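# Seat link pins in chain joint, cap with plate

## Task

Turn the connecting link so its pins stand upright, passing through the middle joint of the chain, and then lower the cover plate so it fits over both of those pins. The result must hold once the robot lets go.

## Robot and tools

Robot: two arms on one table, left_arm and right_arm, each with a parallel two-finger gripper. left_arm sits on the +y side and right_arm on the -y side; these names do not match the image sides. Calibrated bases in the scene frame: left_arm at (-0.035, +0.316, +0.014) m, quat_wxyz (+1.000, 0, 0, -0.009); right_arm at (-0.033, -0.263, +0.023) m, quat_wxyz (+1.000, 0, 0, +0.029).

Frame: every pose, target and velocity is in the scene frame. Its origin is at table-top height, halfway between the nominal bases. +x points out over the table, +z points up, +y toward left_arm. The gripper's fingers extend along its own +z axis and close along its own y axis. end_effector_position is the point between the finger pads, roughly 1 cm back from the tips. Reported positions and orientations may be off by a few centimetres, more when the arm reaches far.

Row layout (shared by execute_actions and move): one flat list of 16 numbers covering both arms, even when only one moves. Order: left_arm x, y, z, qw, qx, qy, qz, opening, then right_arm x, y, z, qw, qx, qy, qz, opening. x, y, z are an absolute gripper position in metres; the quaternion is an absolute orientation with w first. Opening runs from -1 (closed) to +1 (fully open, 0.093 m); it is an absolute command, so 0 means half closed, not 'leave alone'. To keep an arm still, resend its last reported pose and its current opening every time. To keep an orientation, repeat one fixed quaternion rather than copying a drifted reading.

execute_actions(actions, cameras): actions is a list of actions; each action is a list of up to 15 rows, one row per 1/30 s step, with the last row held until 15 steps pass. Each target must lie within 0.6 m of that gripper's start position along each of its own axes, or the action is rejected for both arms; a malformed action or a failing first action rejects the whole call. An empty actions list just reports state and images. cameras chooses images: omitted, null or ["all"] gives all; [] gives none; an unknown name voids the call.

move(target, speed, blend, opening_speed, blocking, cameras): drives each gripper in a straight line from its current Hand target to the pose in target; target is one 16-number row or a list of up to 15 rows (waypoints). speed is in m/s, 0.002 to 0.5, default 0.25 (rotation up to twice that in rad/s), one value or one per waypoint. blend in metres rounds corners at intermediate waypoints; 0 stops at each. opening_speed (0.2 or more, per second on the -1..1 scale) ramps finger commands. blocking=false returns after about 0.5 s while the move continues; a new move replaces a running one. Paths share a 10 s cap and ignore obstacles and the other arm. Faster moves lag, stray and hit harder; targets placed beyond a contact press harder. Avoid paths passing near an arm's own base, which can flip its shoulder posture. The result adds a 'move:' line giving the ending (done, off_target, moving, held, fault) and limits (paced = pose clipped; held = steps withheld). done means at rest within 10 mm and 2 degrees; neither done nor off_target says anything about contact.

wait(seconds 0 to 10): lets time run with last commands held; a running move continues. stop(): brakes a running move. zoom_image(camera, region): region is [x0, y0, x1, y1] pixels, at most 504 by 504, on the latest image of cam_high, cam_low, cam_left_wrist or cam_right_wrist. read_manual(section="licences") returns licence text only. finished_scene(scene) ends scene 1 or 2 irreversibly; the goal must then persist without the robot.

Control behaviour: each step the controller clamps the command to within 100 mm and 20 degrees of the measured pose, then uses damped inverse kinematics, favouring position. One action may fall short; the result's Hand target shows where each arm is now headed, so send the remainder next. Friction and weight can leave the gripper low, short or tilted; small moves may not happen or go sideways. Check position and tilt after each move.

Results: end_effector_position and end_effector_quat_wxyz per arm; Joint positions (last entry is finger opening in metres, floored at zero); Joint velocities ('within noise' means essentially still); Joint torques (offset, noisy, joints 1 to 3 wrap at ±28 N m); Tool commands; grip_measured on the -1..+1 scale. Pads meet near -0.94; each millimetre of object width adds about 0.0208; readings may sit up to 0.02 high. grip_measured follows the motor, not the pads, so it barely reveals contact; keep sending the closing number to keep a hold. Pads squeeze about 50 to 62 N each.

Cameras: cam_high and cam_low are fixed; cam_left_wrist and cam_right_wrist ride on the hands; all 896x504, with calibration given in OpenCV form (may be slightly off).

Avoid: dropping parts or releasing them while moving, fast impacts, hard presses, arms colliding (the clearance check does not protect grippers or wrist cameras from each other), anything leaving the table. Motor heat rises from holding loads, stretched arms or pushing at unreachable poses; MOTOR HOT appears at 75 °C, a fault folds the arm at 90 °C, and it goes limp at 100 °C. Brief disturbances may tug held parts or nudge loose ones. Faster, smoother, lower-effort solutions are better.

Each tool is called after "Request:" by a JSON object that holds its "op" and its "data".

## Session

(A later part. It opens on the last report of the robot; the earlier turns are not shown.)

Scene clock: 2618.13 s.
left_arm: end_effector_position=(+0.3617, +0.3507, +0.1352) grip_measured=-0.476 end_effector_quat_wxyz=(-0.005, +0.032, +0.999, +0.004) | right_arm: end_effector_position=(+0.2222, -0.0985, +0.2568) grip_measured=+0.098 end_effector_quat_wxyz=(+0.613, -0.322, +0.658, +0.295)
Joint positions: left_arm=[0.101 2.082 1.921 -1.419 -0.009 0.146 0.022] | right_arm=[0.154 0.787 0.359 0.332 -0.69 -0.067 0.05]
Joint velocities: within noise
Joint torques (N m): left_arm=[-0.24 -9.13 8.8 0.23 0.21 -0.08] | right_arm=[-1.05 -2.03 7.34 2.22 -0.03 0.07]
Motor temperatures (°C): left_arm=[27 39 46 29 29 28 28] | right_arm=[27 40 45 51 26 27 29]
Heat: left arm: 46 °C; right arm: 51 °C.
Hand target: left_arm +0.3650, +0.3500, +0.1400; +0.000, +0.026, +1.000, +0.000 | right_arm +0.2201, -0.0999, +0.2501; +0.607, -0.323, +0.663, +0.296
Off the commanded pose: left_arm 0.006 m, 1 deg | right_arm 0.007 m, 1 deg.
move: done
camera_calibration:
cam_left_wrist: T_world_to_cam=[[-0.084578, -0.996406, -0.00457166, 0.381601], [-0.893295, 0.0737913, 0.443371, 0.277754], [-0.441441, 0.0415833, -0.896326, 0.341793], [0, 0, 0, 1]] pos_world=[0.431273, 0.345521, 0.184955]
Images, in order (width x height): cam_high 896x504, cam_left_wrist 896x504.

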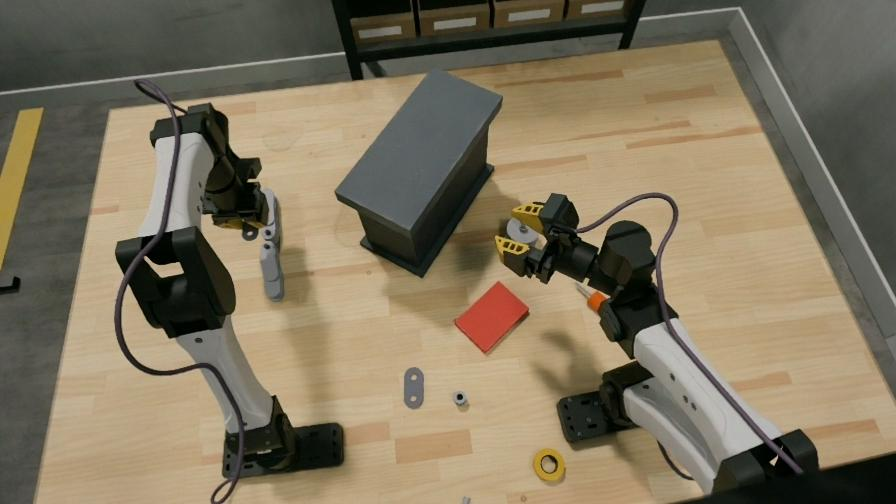

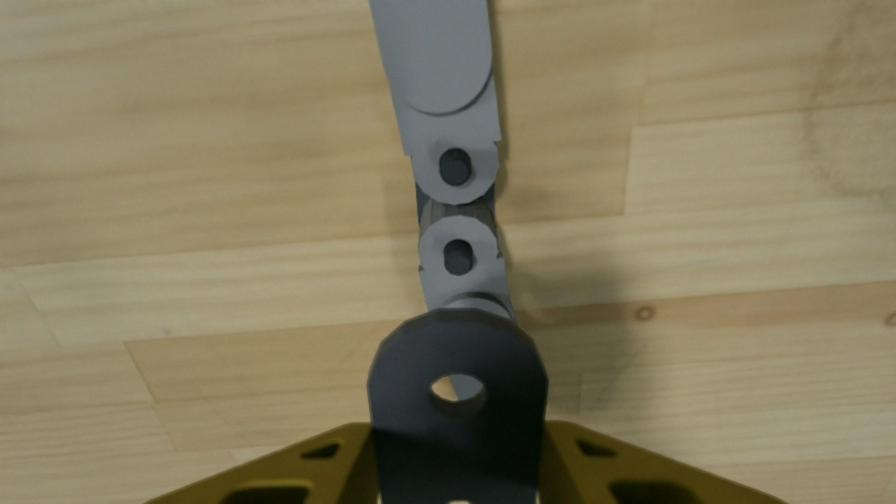

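Request:
{"op": "move", "data": {"target": [[0.3765, 0.348, 0.078, 0, 0.0070, 1.0, 0, -0.95, 0.20, 0.09, 0.20, 0.6072, -0.3232, 0.6627, 0.2962, 0.1],[0.3765, 0.348, 0.078, 0, 0.0070, 1.0, 0, -0.95, 0.294, 0.2295, 0.075, 0.6072, -0.3232, 0.6627, 0.2962, 0.1]], "speed": 0.2, "blend": [0.02,0]}}

Request:
{"op": "zoom_image", "data": {"camera": "cam_right_wrist", "region": [320, 120, 600, 320]}}

Scene clock: 2649.47 s.
left_arm: end_effector_position=(+0.3750, +0.3518, +0.0804) grip_measured=-0.476 end_effector_quat_wxyz=(-0.002, +0.009, +1.000, +0.005) | right_arm: end_effector_position=(+0.2866, +0.2295, +0.0776) grip_measured=+0.098 end_effector_quat_wxyz=(+0.606, -0.328, +0.660, +0.299)
Joint positions: left_arm=[0.101 2.136 1.786 -1.223 -0.009 0.1 0.022] | right_arm=[0.967 2.404 1.14 1.177 0.105 0.007 0.05]
Joint velocities: within noise
Joint torques (N m): left_arm=[-0.9 -9.69 6.13 0.41 0.19 -0.08] | right_arm=[-1.17 -11.32 7.98 2.44 0.1 0.13]
Motor temperatures (°C): left_arm=[27 43 49 28 29 28 29] | right_arm=[27 40 45 51 26 27 29]
Heat: left arm: 49 °C; right arm: 51 °C.
Hand target: left_arm +0.3765, +0.3480, +0.0781; +0.000, +0.007, +1.000, +0.000 | right_arm +0.2939, +0.2292, +0.0751; +0.607, -0.323, +0.663, +0.296
Off the commanded pose: left_arm 0.005 m, 1 deg | right_arm 0.008 m, 1 deg.
move: done
camera_calibration:
cam_left_wrist: T_world_to_cam=[[-0.038853, -0.999227, -0.00601323, 0.367551], [-0.899248, 0.0323403, 0.436241, 0.331286], [-0.435709, 0.0223567, -0.89981, 0.30342], [0, 0, 0, 1]] pos_world=[0.444391, 0.349769, 0.13071]
cam_right_wrist: T_world_to_cam=[[0.79549, -0.605179, 0.030879, -0.0936794], [-0.308268, -0.448029, -0.83919, 0.290688], [0.521695, 0.658049, -0.542961, -0.173674], [0, 0, 0, 1]] pos_world=[0.254736, 0.18783, 0.152537]

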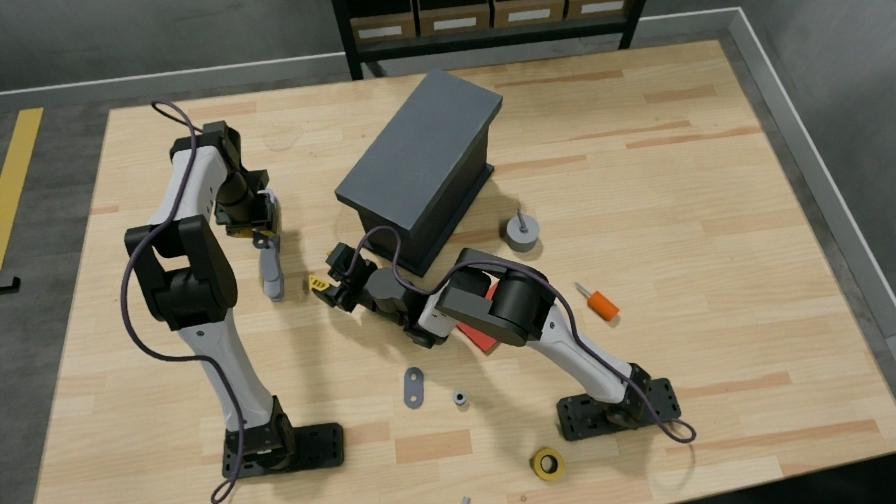

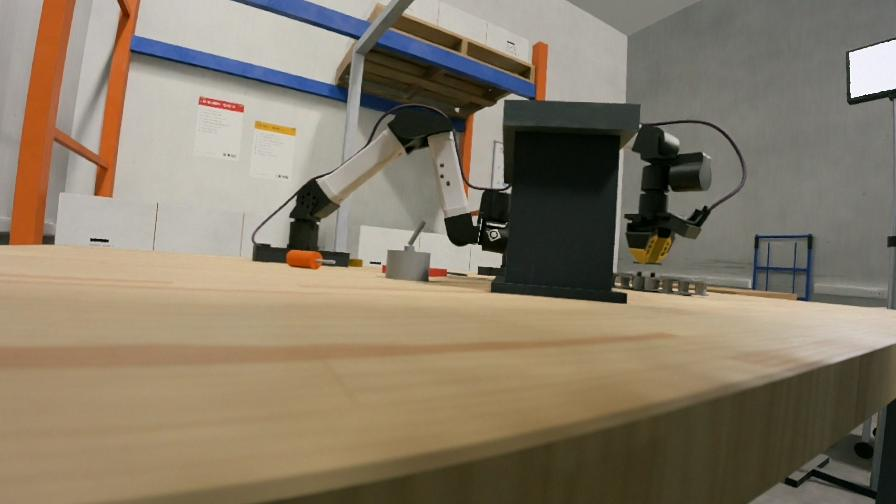

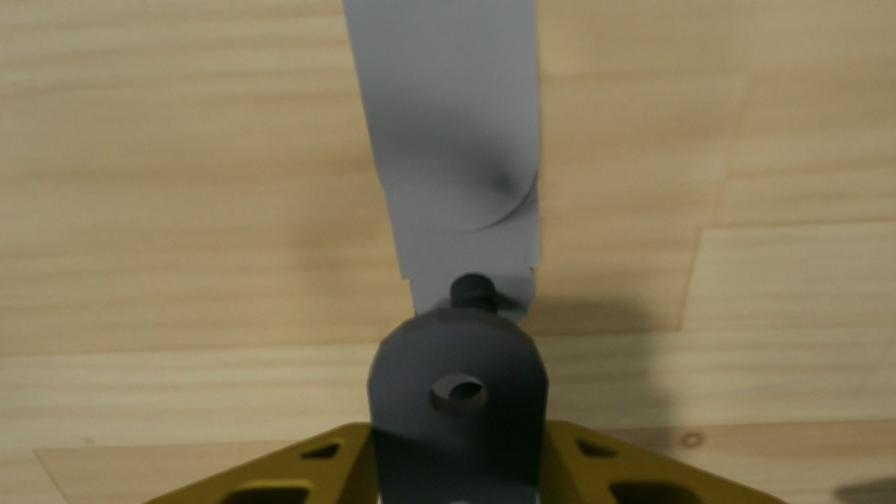

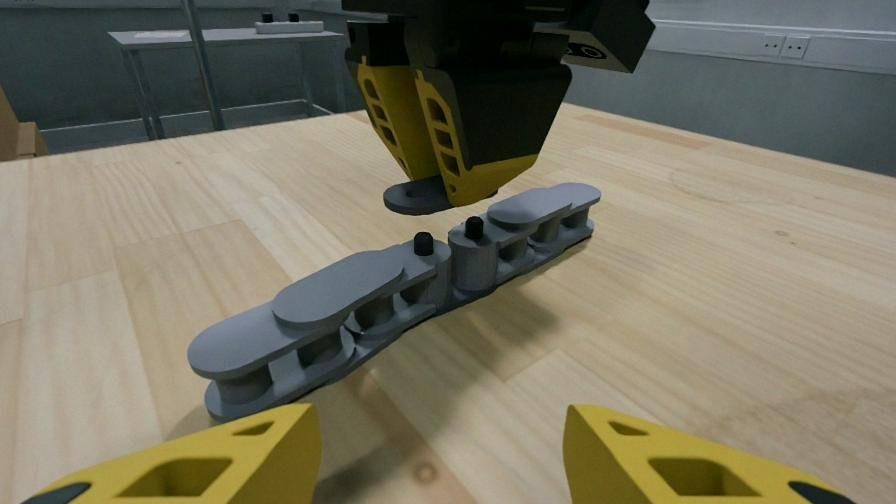

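Scaled by 1.800 from the camera's 896x504 image, which has a finer 1280x720 frame.

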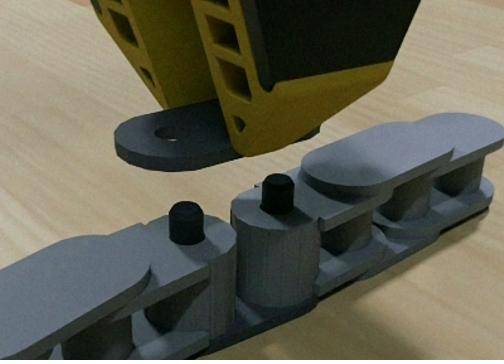

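Request:
{"op": "zoom_image", "data": {"camera": "cam_right_wrist", "region": [370, 160, 510, 270]}}

Request:
{"op": "zoom_image", "data": {"camera": "cam_left_wrist", "region": [360, 240, 560, 400]}}

Request:
{"op": "zoom_image", "data": {"camera": "cam_low", "region": [610, 220, 690, 300]}}

Scaled by 3.600 from the camera's 896x504 image, which has a finer 1280x720 frame.

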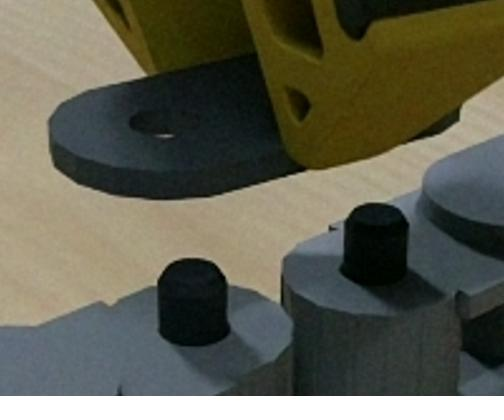

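Scaled by 2.520 from the camera's 896x504 image, which has a finer 1280x720 frame.

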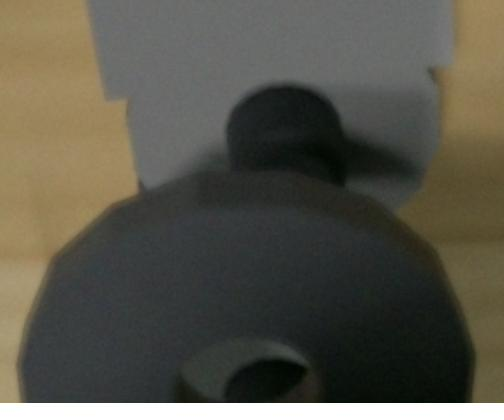

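Scaled by 6.300 from the camera's 896x504 image, which has a finer 1280x720 frame.

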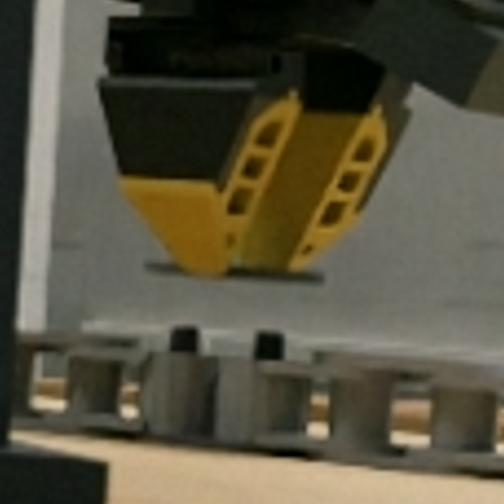

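Request:
{"op": "move", "data": {"target": [[0.3775, 0.3440, 0.078, 0, 0.0245, 0.9997, 0, -0.95, 0.294, 0.2295, 0.075, 0.6072, -0.3232, 0.6627, 0.2962, 0.1]], "speed": 0.05, "cameras": ["cam_low","cam_left_wrist","cam_right_wrist"]}}

Request:
{"op": "zoom_image", "data": {"camera": "cam_right_wrist", "region": [370, 160, 510, 270]}}

Request:
{"op": "zoom_image", "data": {"camera": "cam_left_wrist", "region": [360, 240, 560, 440]}}

Request:
{"op": "zoom_image", "data": {"camera": "cam_low", "region": [610, 220, 690, 300]}}

Scene clock: 2715.97 s.
left_arm: end_effector_position=(+0.3754, +0.3482, +0.0804) grip_measured=-0.476 end_effector_quat_wxyz=(-0.001, +0.017, +1.000, +0.005) | right_arm: end_effector_position=(+0.2866, +0.2295, +0.0776) grip_measured=+0.098 end_effector_quat_wxyz=(+0.606, -0.328, +0.660, +0.299)
Joint positions: left_arm=[0.092 2.136 1.786 -1.223 -0.009 0.108 0.022] | right_arm=[0.967 2.404 1.14 1.177 0.105 0.007 0.05]
Joint velocities: within noise
Joint torques (N m): left_arm=[-0.92 -9.51 6.5 0.4 0.19 0.11] | right_arm=[-1.21 -11.22 7.8 2.5 0.08 0.16]
Motor temperatures (°C): left_arm=[27 49 47 27 29 28 30] | right_arm=[27 53 44 49 26 27 29]
Heat: left arm: 49 °C; right arm: 53 °C.
Hand target: left_arm +0.3774, +0.3441, +0.0781; +0.000, +0.024, +1.000, +0.000 | right_arm +0.2939, +0.2292, +0.0751; +0.607, -0.323, +0.663, +0.296
Off the commanded pose: left_arm 0.005 m, 1 deg | right_arm 0.008 m, 1 deg.
move: done
camera_calibration:
cam_left_wrist: T_world_to_cam=[[-0.0548547, -0.998476, -0.00603729, 0.369724], [-0.898752, 0.0467399, 0.43596, 0.326575], [-0.435013, 0.0293405, -0.899946, 0.300988], [0, 0, 0, 1]] pos_world=[0.444725, 0.345066, 0.130731]
cam_right_wrist: T_world_to_cam=[[0.79549, -0.605179, 0.030879, -0.0936794], [-0.308268, -0.448029, -0.83919, 0.290688], [0.521695, 0.658049, -0.542961, -0.173674], [0, 0, 0, 1]] pos_world=[0.254736, 0.18783, 0.152537]
Images, in order (width x height): cam_low 896x504, cam_left_wrist 896x504, cam_right_wrist 896x504.

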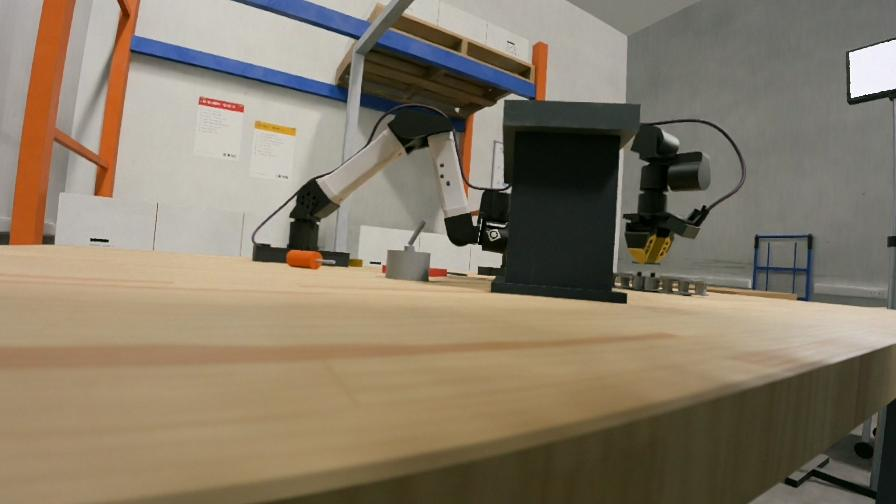

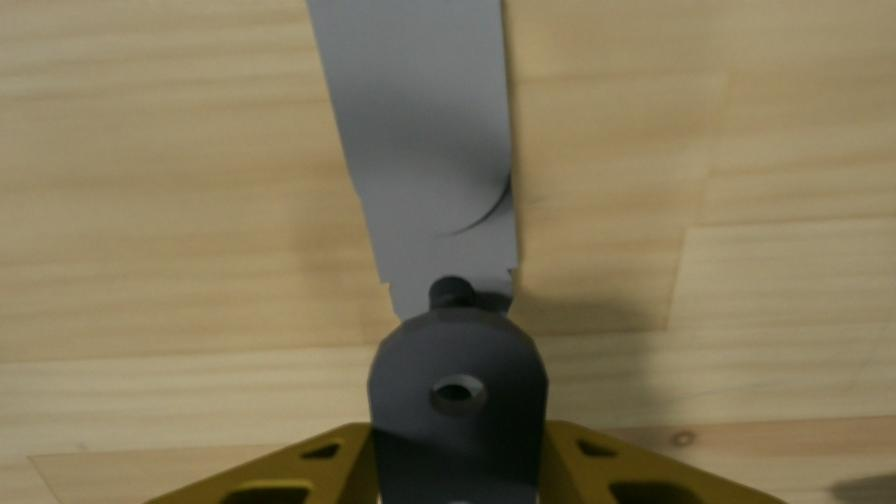

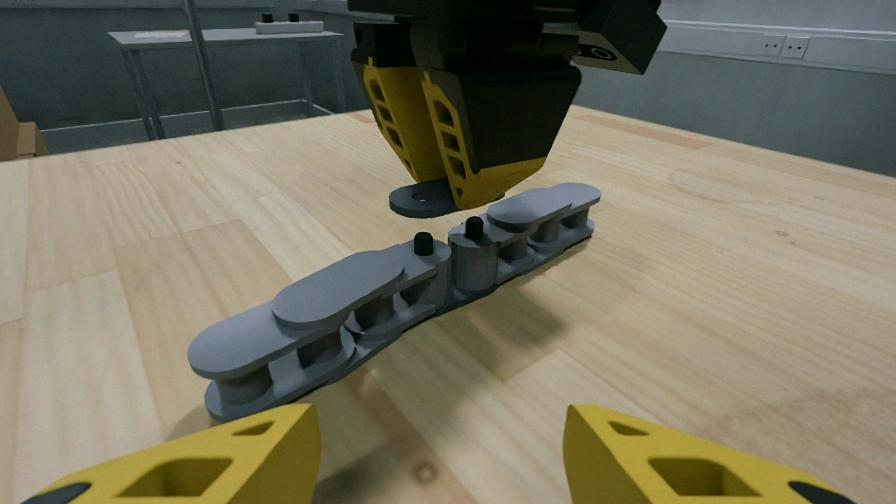

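Scaled by 3.600 from the camera's 896x504 image, which has a finer 1280x720 frame.

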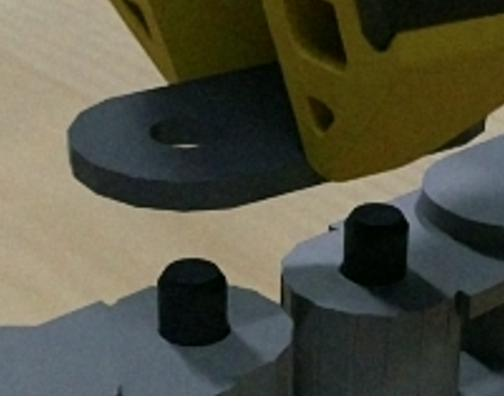

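Scaled by 2.520 from the camera's 896x504 image, which has a finer 1280x720 frame.

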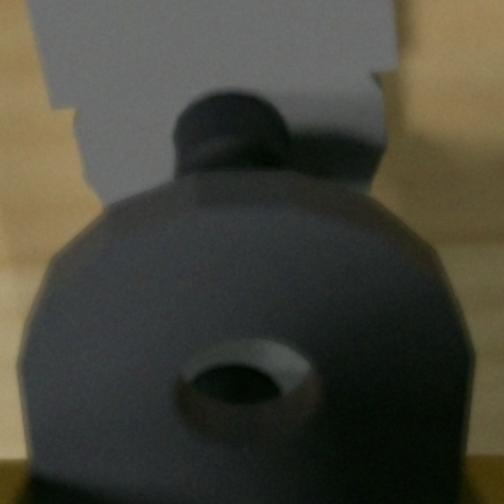

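Scaled by 6.300 from the camera's 896x504 image, which has a finer 1280x720 frame.

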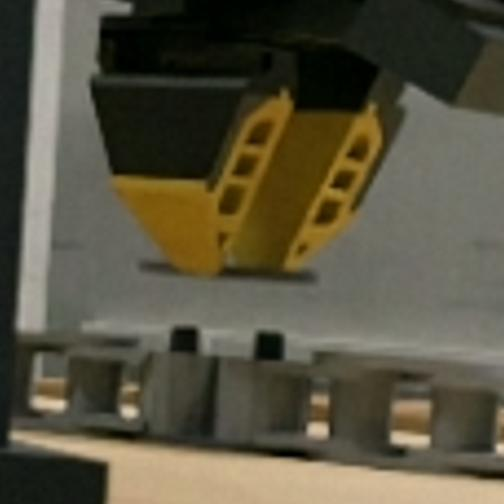

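Request:
{"op": "move", "data": {"target": [[0.3775, 0.3440, 0.0625, 0, 0.0245, 0.9997, 0, -0.95, 0.294, 0.2295, 0.075, 0.6072, -0.3232, 0.6627, 0.2962, 0.1]], "speed": 0.04, "cameras": ["cam_low","cam_left_wrist","cam_right_wrist"]}}

Request:
{"op": "zoom_image", "data": {"camera": "cam_right_wrist", "region": [370, 160, 510, 270]}}

Request:
{"op": "zoom_image", "data": {"camera": "cam_left_wrist", "region": [360, 240, 560, 440]}}

Request:
{"op": "zoom_image", "data": {"camera": "cam_low", "region": [610, 220, 690, 300]}}

Scene clock: 2740.77 s.
left_arm: end_effector_position=(+0.3760, +0.3482, +0.0654) grip_measured=-0.476 end_effector_quat_wxyz=(-0.001, +0.017, +1.000, +0.005) | right_arm: end_effector_position=(+0.2866, +0.2295, +0.0776) grip_measured=+0.098 end_effector_quat_wxyz=(+0.606, -0.328, +0.660, +0.299)
Joint positions: left_arm=[0.092 2.147 1.744 -1.169 -0.009 0.108 0.022] | right_arm=[0.967 2.404 1.14 1.177 0.105 0.007 0.05]
Joint velocities: within noise
Joint torques (N m): left_arm=[-0.99 -9.57 6.02 0.42 0.19 0.1] | right_arm=[-1.33 -11.26 7.82 2.47 0.13 0.17]
Motor temperatures (°C): left_arm=[27 49 47 27 29 28 30] | right_arm=[27 55 44 49 26 27 29]
Heat: left arm: 49 °C; right arm: 55 °C.
Hand target: left_arm +0.3774, +0.3441, +0.0625; +0.000, +0.024, +1.000, +0.000 | right_arm +0.2939, +0.2292, +0.0751; +0.607, -0.323, +0.663, +0.296
Off the commanded pose: left_arm 0.005 m, 1 deg | right_arm 0.008 m, 1 deg.
move: done
camera_calibration:
cam_left_wrist: T_world_to_cam=[[-0.0556165, -0.998434, -0.00603491, 0.369984], [-0.898712, 0.0474265, 0.435966, 0.333416], [-0.434997, 0.0296705, -0.899943, 0.287616], [0, 0, 0, 1]] pos_world=[0.445334, 0.345058, 0.115713]
cam_right_wrist: T_world_to_cam=[[0.79549, -0.605179, 0.030879, -0.0936794], [-0.308268, -0.448029, -0.83919, 0.290688], [0.521695, 0.658049, -0.542961, -0.173674], [0, 0, 0, 1]] pos_world=[0.254736, 0.18783, 0.152537]
Images, in order (width x height): cam_low 896x504, cam_left_wrist 896x504, cam_right_wrist 896x504.

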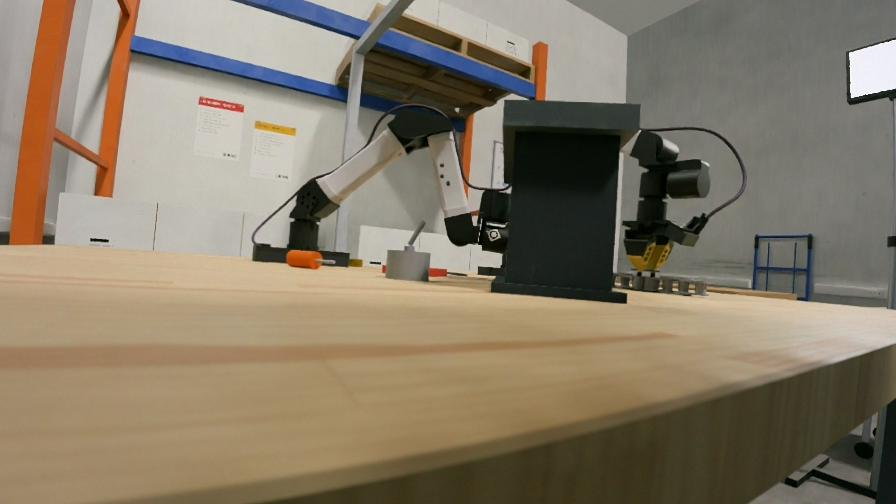

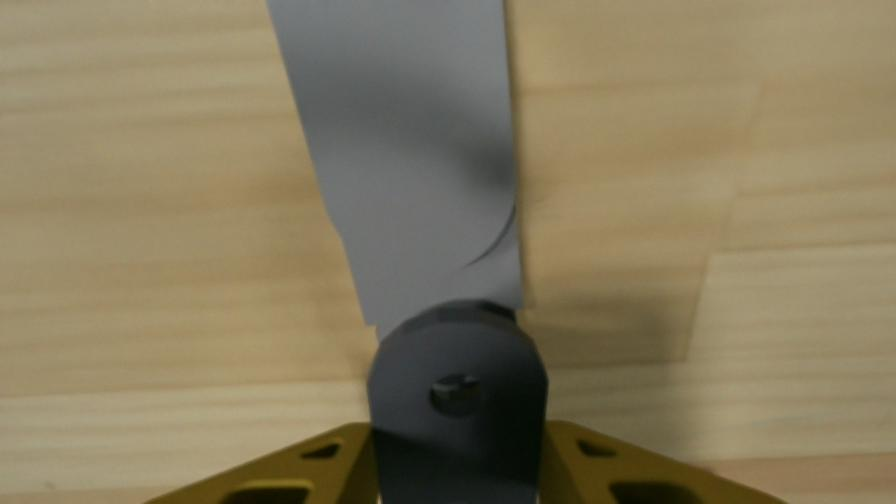

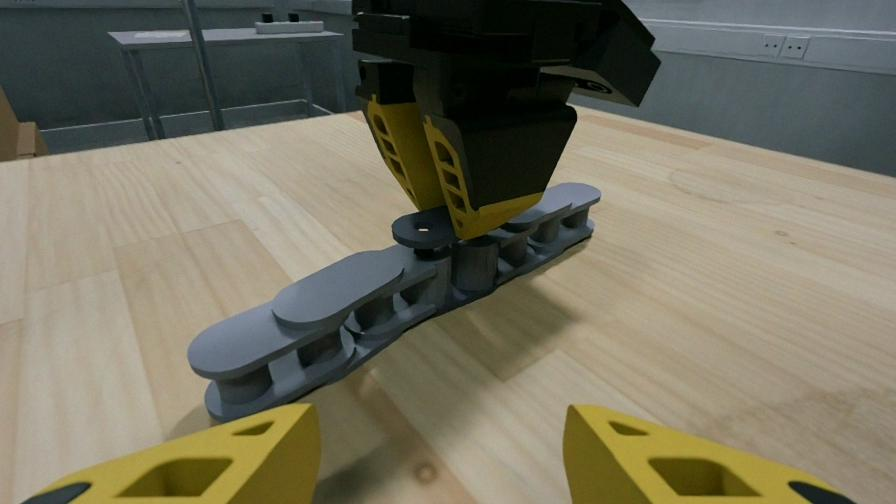

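Scaled by 3.600 from the camera's 896x504 image, which has a finer 1280x720 frame.

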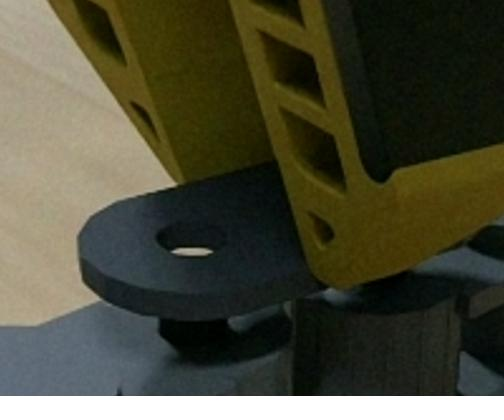

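Scaled by 2.520 from the camera's 896x504 image, which has a finer 1280x720 frame.

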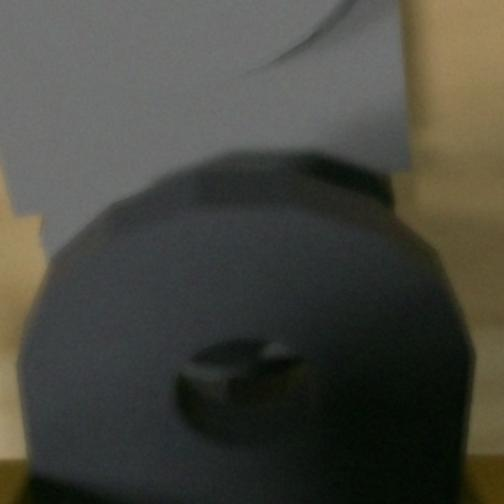

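Scaled by 6.300 from the camera's 896x504 image, which has a finer 1280x720 frame.

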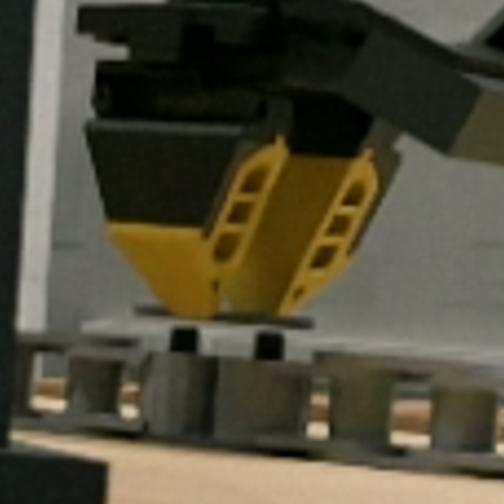

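Request:
{"op": "execute_actions", "data": {"actions": []}}

Request:
{"op": "zoom_image", "data": {"camera": "cam_right_wrist", "region": [370, 160, 510, 270]}}

Request:
{"op": "zoom_image", "data": {"camera": "cam_low", "region": [610, 220, 690, 300]}}

Request:
{"op": "zoom_image", "data": {"camera": "cam_left_wrist", "region": [380, 330, 540, 440]}}

Scene clock: 2763.53 s.
left_arm: end_effector_position=(+0.3763, +0.3483, +0.0654) grip_measured=-0.476 end_effector_quat_wxyz=(-0.001, +0.017, +1.000, +0.005) | right_arm: end_effector_position=(+0.2866, +0.2295, +0.0776) grip_measured=+0.098 end_effector_quat_wxyz=(+0.606, -0.328, +0.660, +0.299)
Joint positions: left_arm=[0.092 2.147 1.744 -1.168 -0.009 0.108 0.022] | right_arm=[0.967 2.404 1.14 1.177 0.105 0.007 0.05]
Joint velocities: within noise
Joint torques (N m): left_arm=[-1.06 -9.57 6.06 0.43 0.19 0.1] | right_arm=[-1.31 -11.32 7.82 2.48 0.12 0.16]
Motor temperatures (°C): left_arm=[27 49 46 27 29 28 30] | right_arm=[27 56 44 49 26 27 29]
Heat: left arm: 49 °C; right arm: 56 °C.
Hand target: left_arm +0.3774, +0.3441, +0.0625; +0.000, +0.024, +1.000, +0.000 | right_arm +0.2939, +0.2292, +0.0751; +0.607, -0.323, +0.663, +0.296
Tool commands: left_gripper/opening=-0.95 right_gripper/opening=+0.1
Off the commanded pose: left_arm 0.005 m, 1 deg | right_arm 0.008 m, 1 deg.
camera_calibration:
cam_left_wrist: T_world_to_cam=[[-0.0556095, -0.998433, -0.00618336, 0.370027], [-0.899209, 0.0473894, 0.434944, 0.33393], [-0.43397, 0.0297472, -0.900436, 0.287354], [0, 0, 0, 1]] pos_world=[0.445553, 0.345075, 0.115791]
cam_right_wrist: T_world_to_cam=[[0.79549, -0.605179, 0.030879, -0.0936794], [-0.308268, -0.448029, -0.83919, 0.290688], [0.521695, 0.658049, -0.542961, -0.173674], [0, 0, 0, 1]] pos_world=[0.254736, 0.18783, 0.152537]

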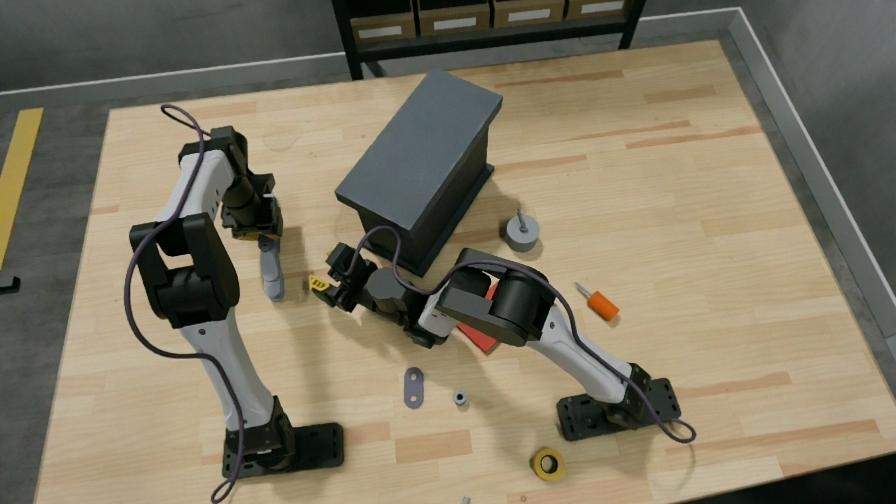

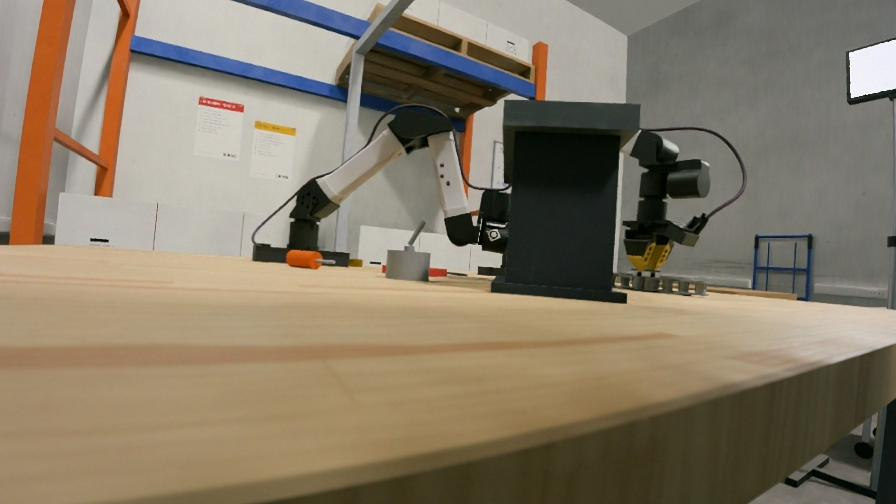

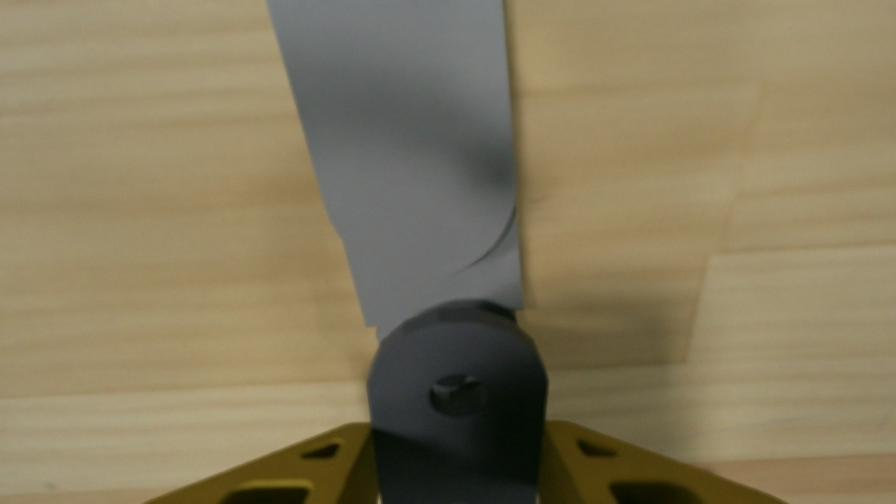

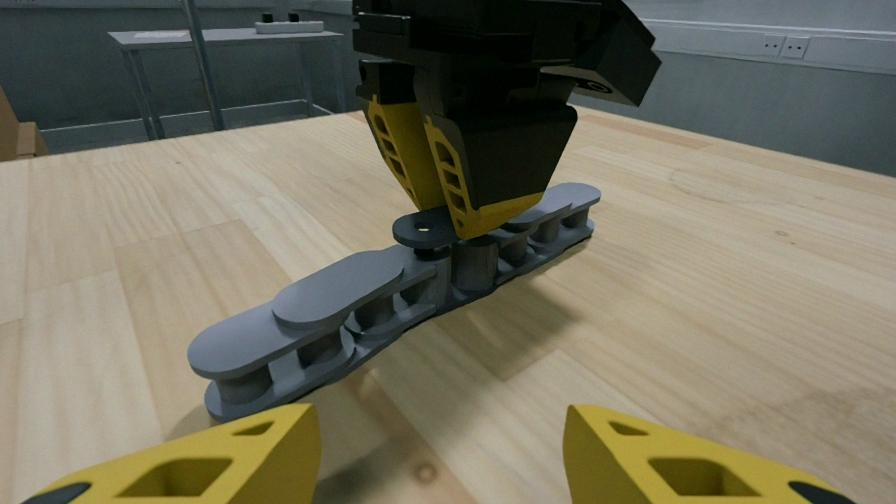

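Scaled by 3.600 from the camera's 896x504 image, which has a finer 1280x720 frame.

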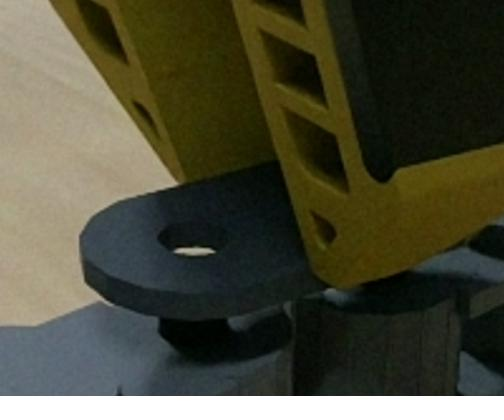

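Scaled by 6.300 from the camera's 896x504 image, which has a finer 1280x720 frame.

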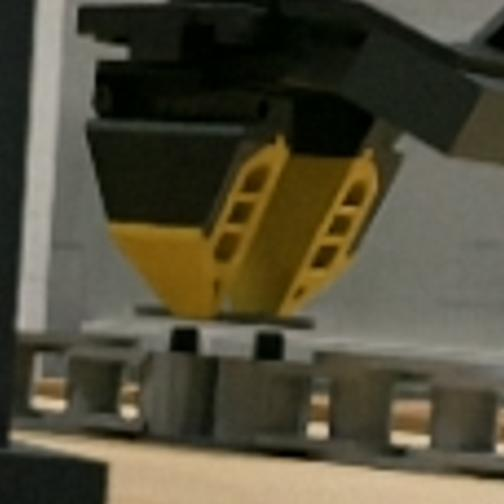

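Scaled by 3.150 from the camera's 896x504 image, which has a finer 1280x720 frame.

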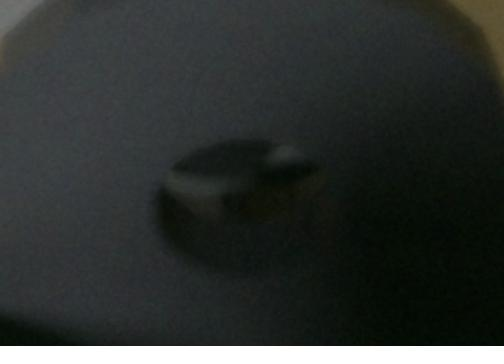

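Request:
{"op": "move", "data": {"target": [0.3775, 0.3440, 0.0605, 0, 0.0245, 0.9997, 0, -0.95, 0.294, 0.2295, 0.075, 0.6072, -0.3232, 0.6627, 0.2962, 0.1], "speed": 0.02, "cameras": ["cam_low","cam_left_wrist","cam_right_wrist"]}}

Request:
{"op": "zoom_image", "data": {"camera": "cam_right_wrist", "region": [380, 190, 480, 270]}}

Request:
{"op": "zoom_image", "data": {"camera": "cam_low", "region": [620, 255, 675, 295]}}

Request:
{"op": "zoom_image", "data": {"camera": "cam_left_wrist", "region": [420, 360, 495, 420]}}

Scene clock: 2772.60 s.
left_arm: end_effector_position=(+0.3764, +0.3483, +0.0641) grip_measured=-0.476 end_effector_quat_wxyz=(+0.000, +0.017, +1.000, +0.005) | right_arm: end_effector_position=(+0.2866, +0.2295, +0.0776) grip_measured=+0.098 end_effector_quat_wxyz=(+0.606, -0.328, +0.660, +0.299)
Joint positions: left_arm=[0.092 2.147 1.739 -1.162 -0.009 0.108 0.022] | right_arm=[0.967 2.404 1.14 1.177 0.105 0.007 0.05]
Joint velocities: within noise
Joint torques (N m): left_arm=[-1.02 -9.48 6 0.44 0.2 0.1] | right_arm=[-1.17 -11.26 7.83 2.48 0.13 0.11]
Motor temperatures (°C): left_arm=[27 49 46 27 29 28 30] | right_arm=[27 56 44 49 26 27 29]
Heat: left arm: 49 °C; right arm: 56 °C.
Hand target: left_arm +0.3775, +0.3441, +0.0606; +0.000, +0.024, +1.000, +0.000 | right_arm +0.2939, +0.2292, +0.0751; +0.607, -0.323, +0.663, +0.296
Off the commanded pose: left_arm 0.006 m, 1 deg | right_arm 0.008 m, 1 deg.
move: done
camera_calibration:
cam_left_wrist: T_world_to_cam=[[-0.0556023, -0.998433, -0.00633181, 0.370035], [-0.899705, 0.0473524, 0.433922, 0.334795], [-0.432942, 0.0298238, -0.900928, 0.285892], [0, 0, 0, 1]] pos_world=[0.445566, 0.345076, 0.114636]
cam_right_wrist: T_world_to_cam=[[0.79549, -0.605179, 0.030879, -0.0936794], [-0.308268, -0.448029, -0.83919, 0.290688], [0.521695, 0.658049, -0.542961, -0.173674], [0, 0, 0, 1]] pos_world=[0.254736, 0.18783, 0.152537]
Images, in order (width x height): cam_low 896x504, cam_left_wrist 896x504, cam_right_wrist 896x504.

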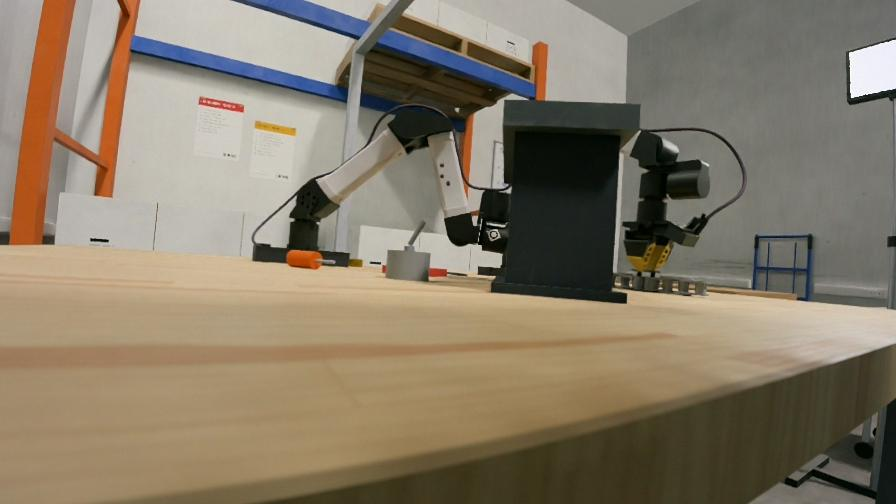

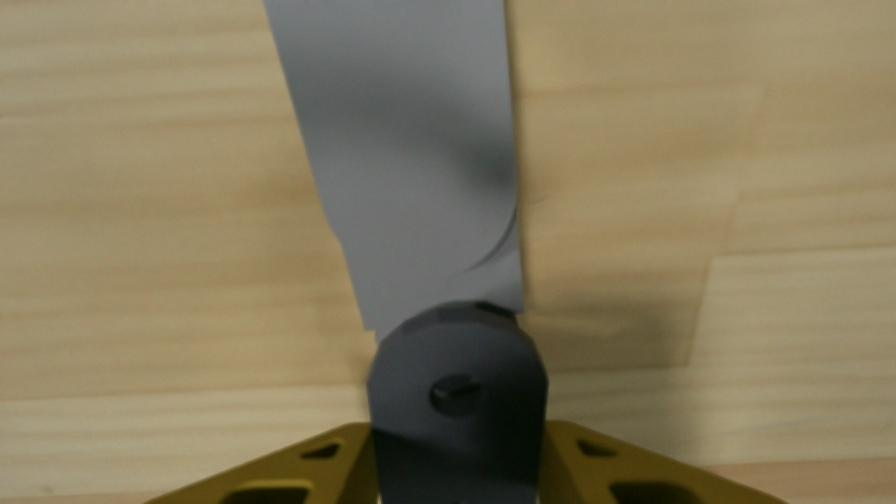

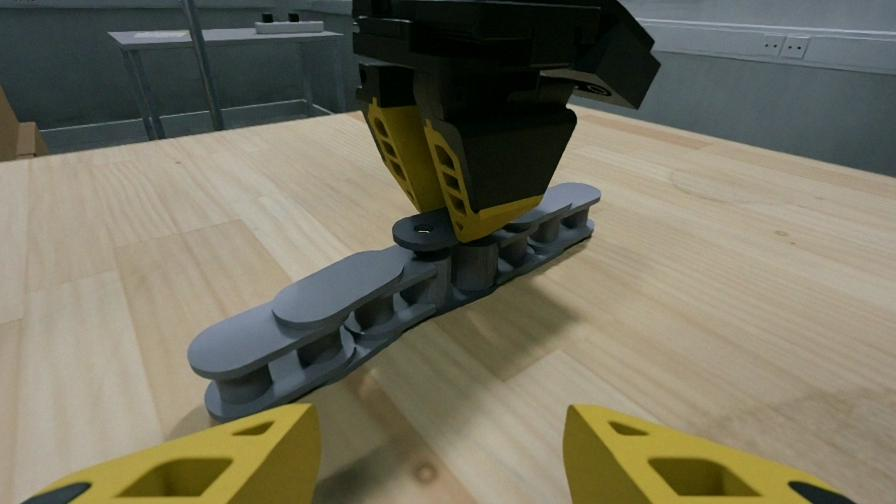

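Scaled by 5.040 from the camera's 896x504 image, which has a finer 1280x720 frame.

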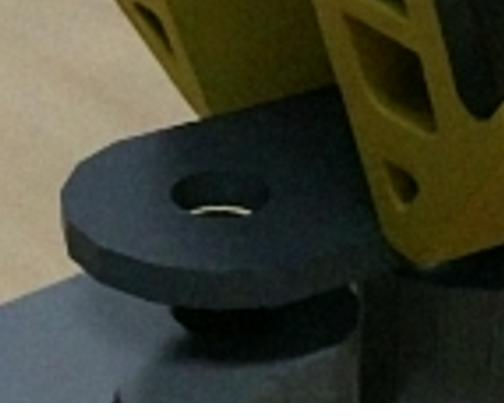

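Scaled by 9.164 from the camera's 896x504 image, which has a finer 1280x720 frame.

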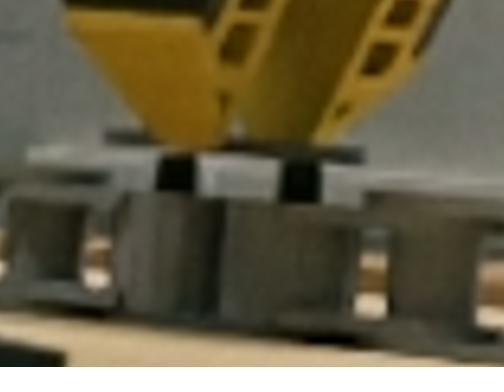

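Scaled by 6.720 from the camera's 896x504 image, which has a finer 1280x720 frame.

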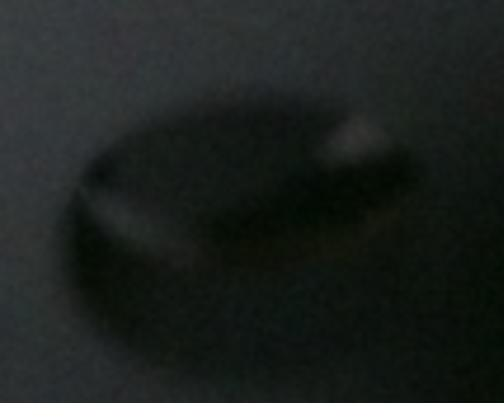

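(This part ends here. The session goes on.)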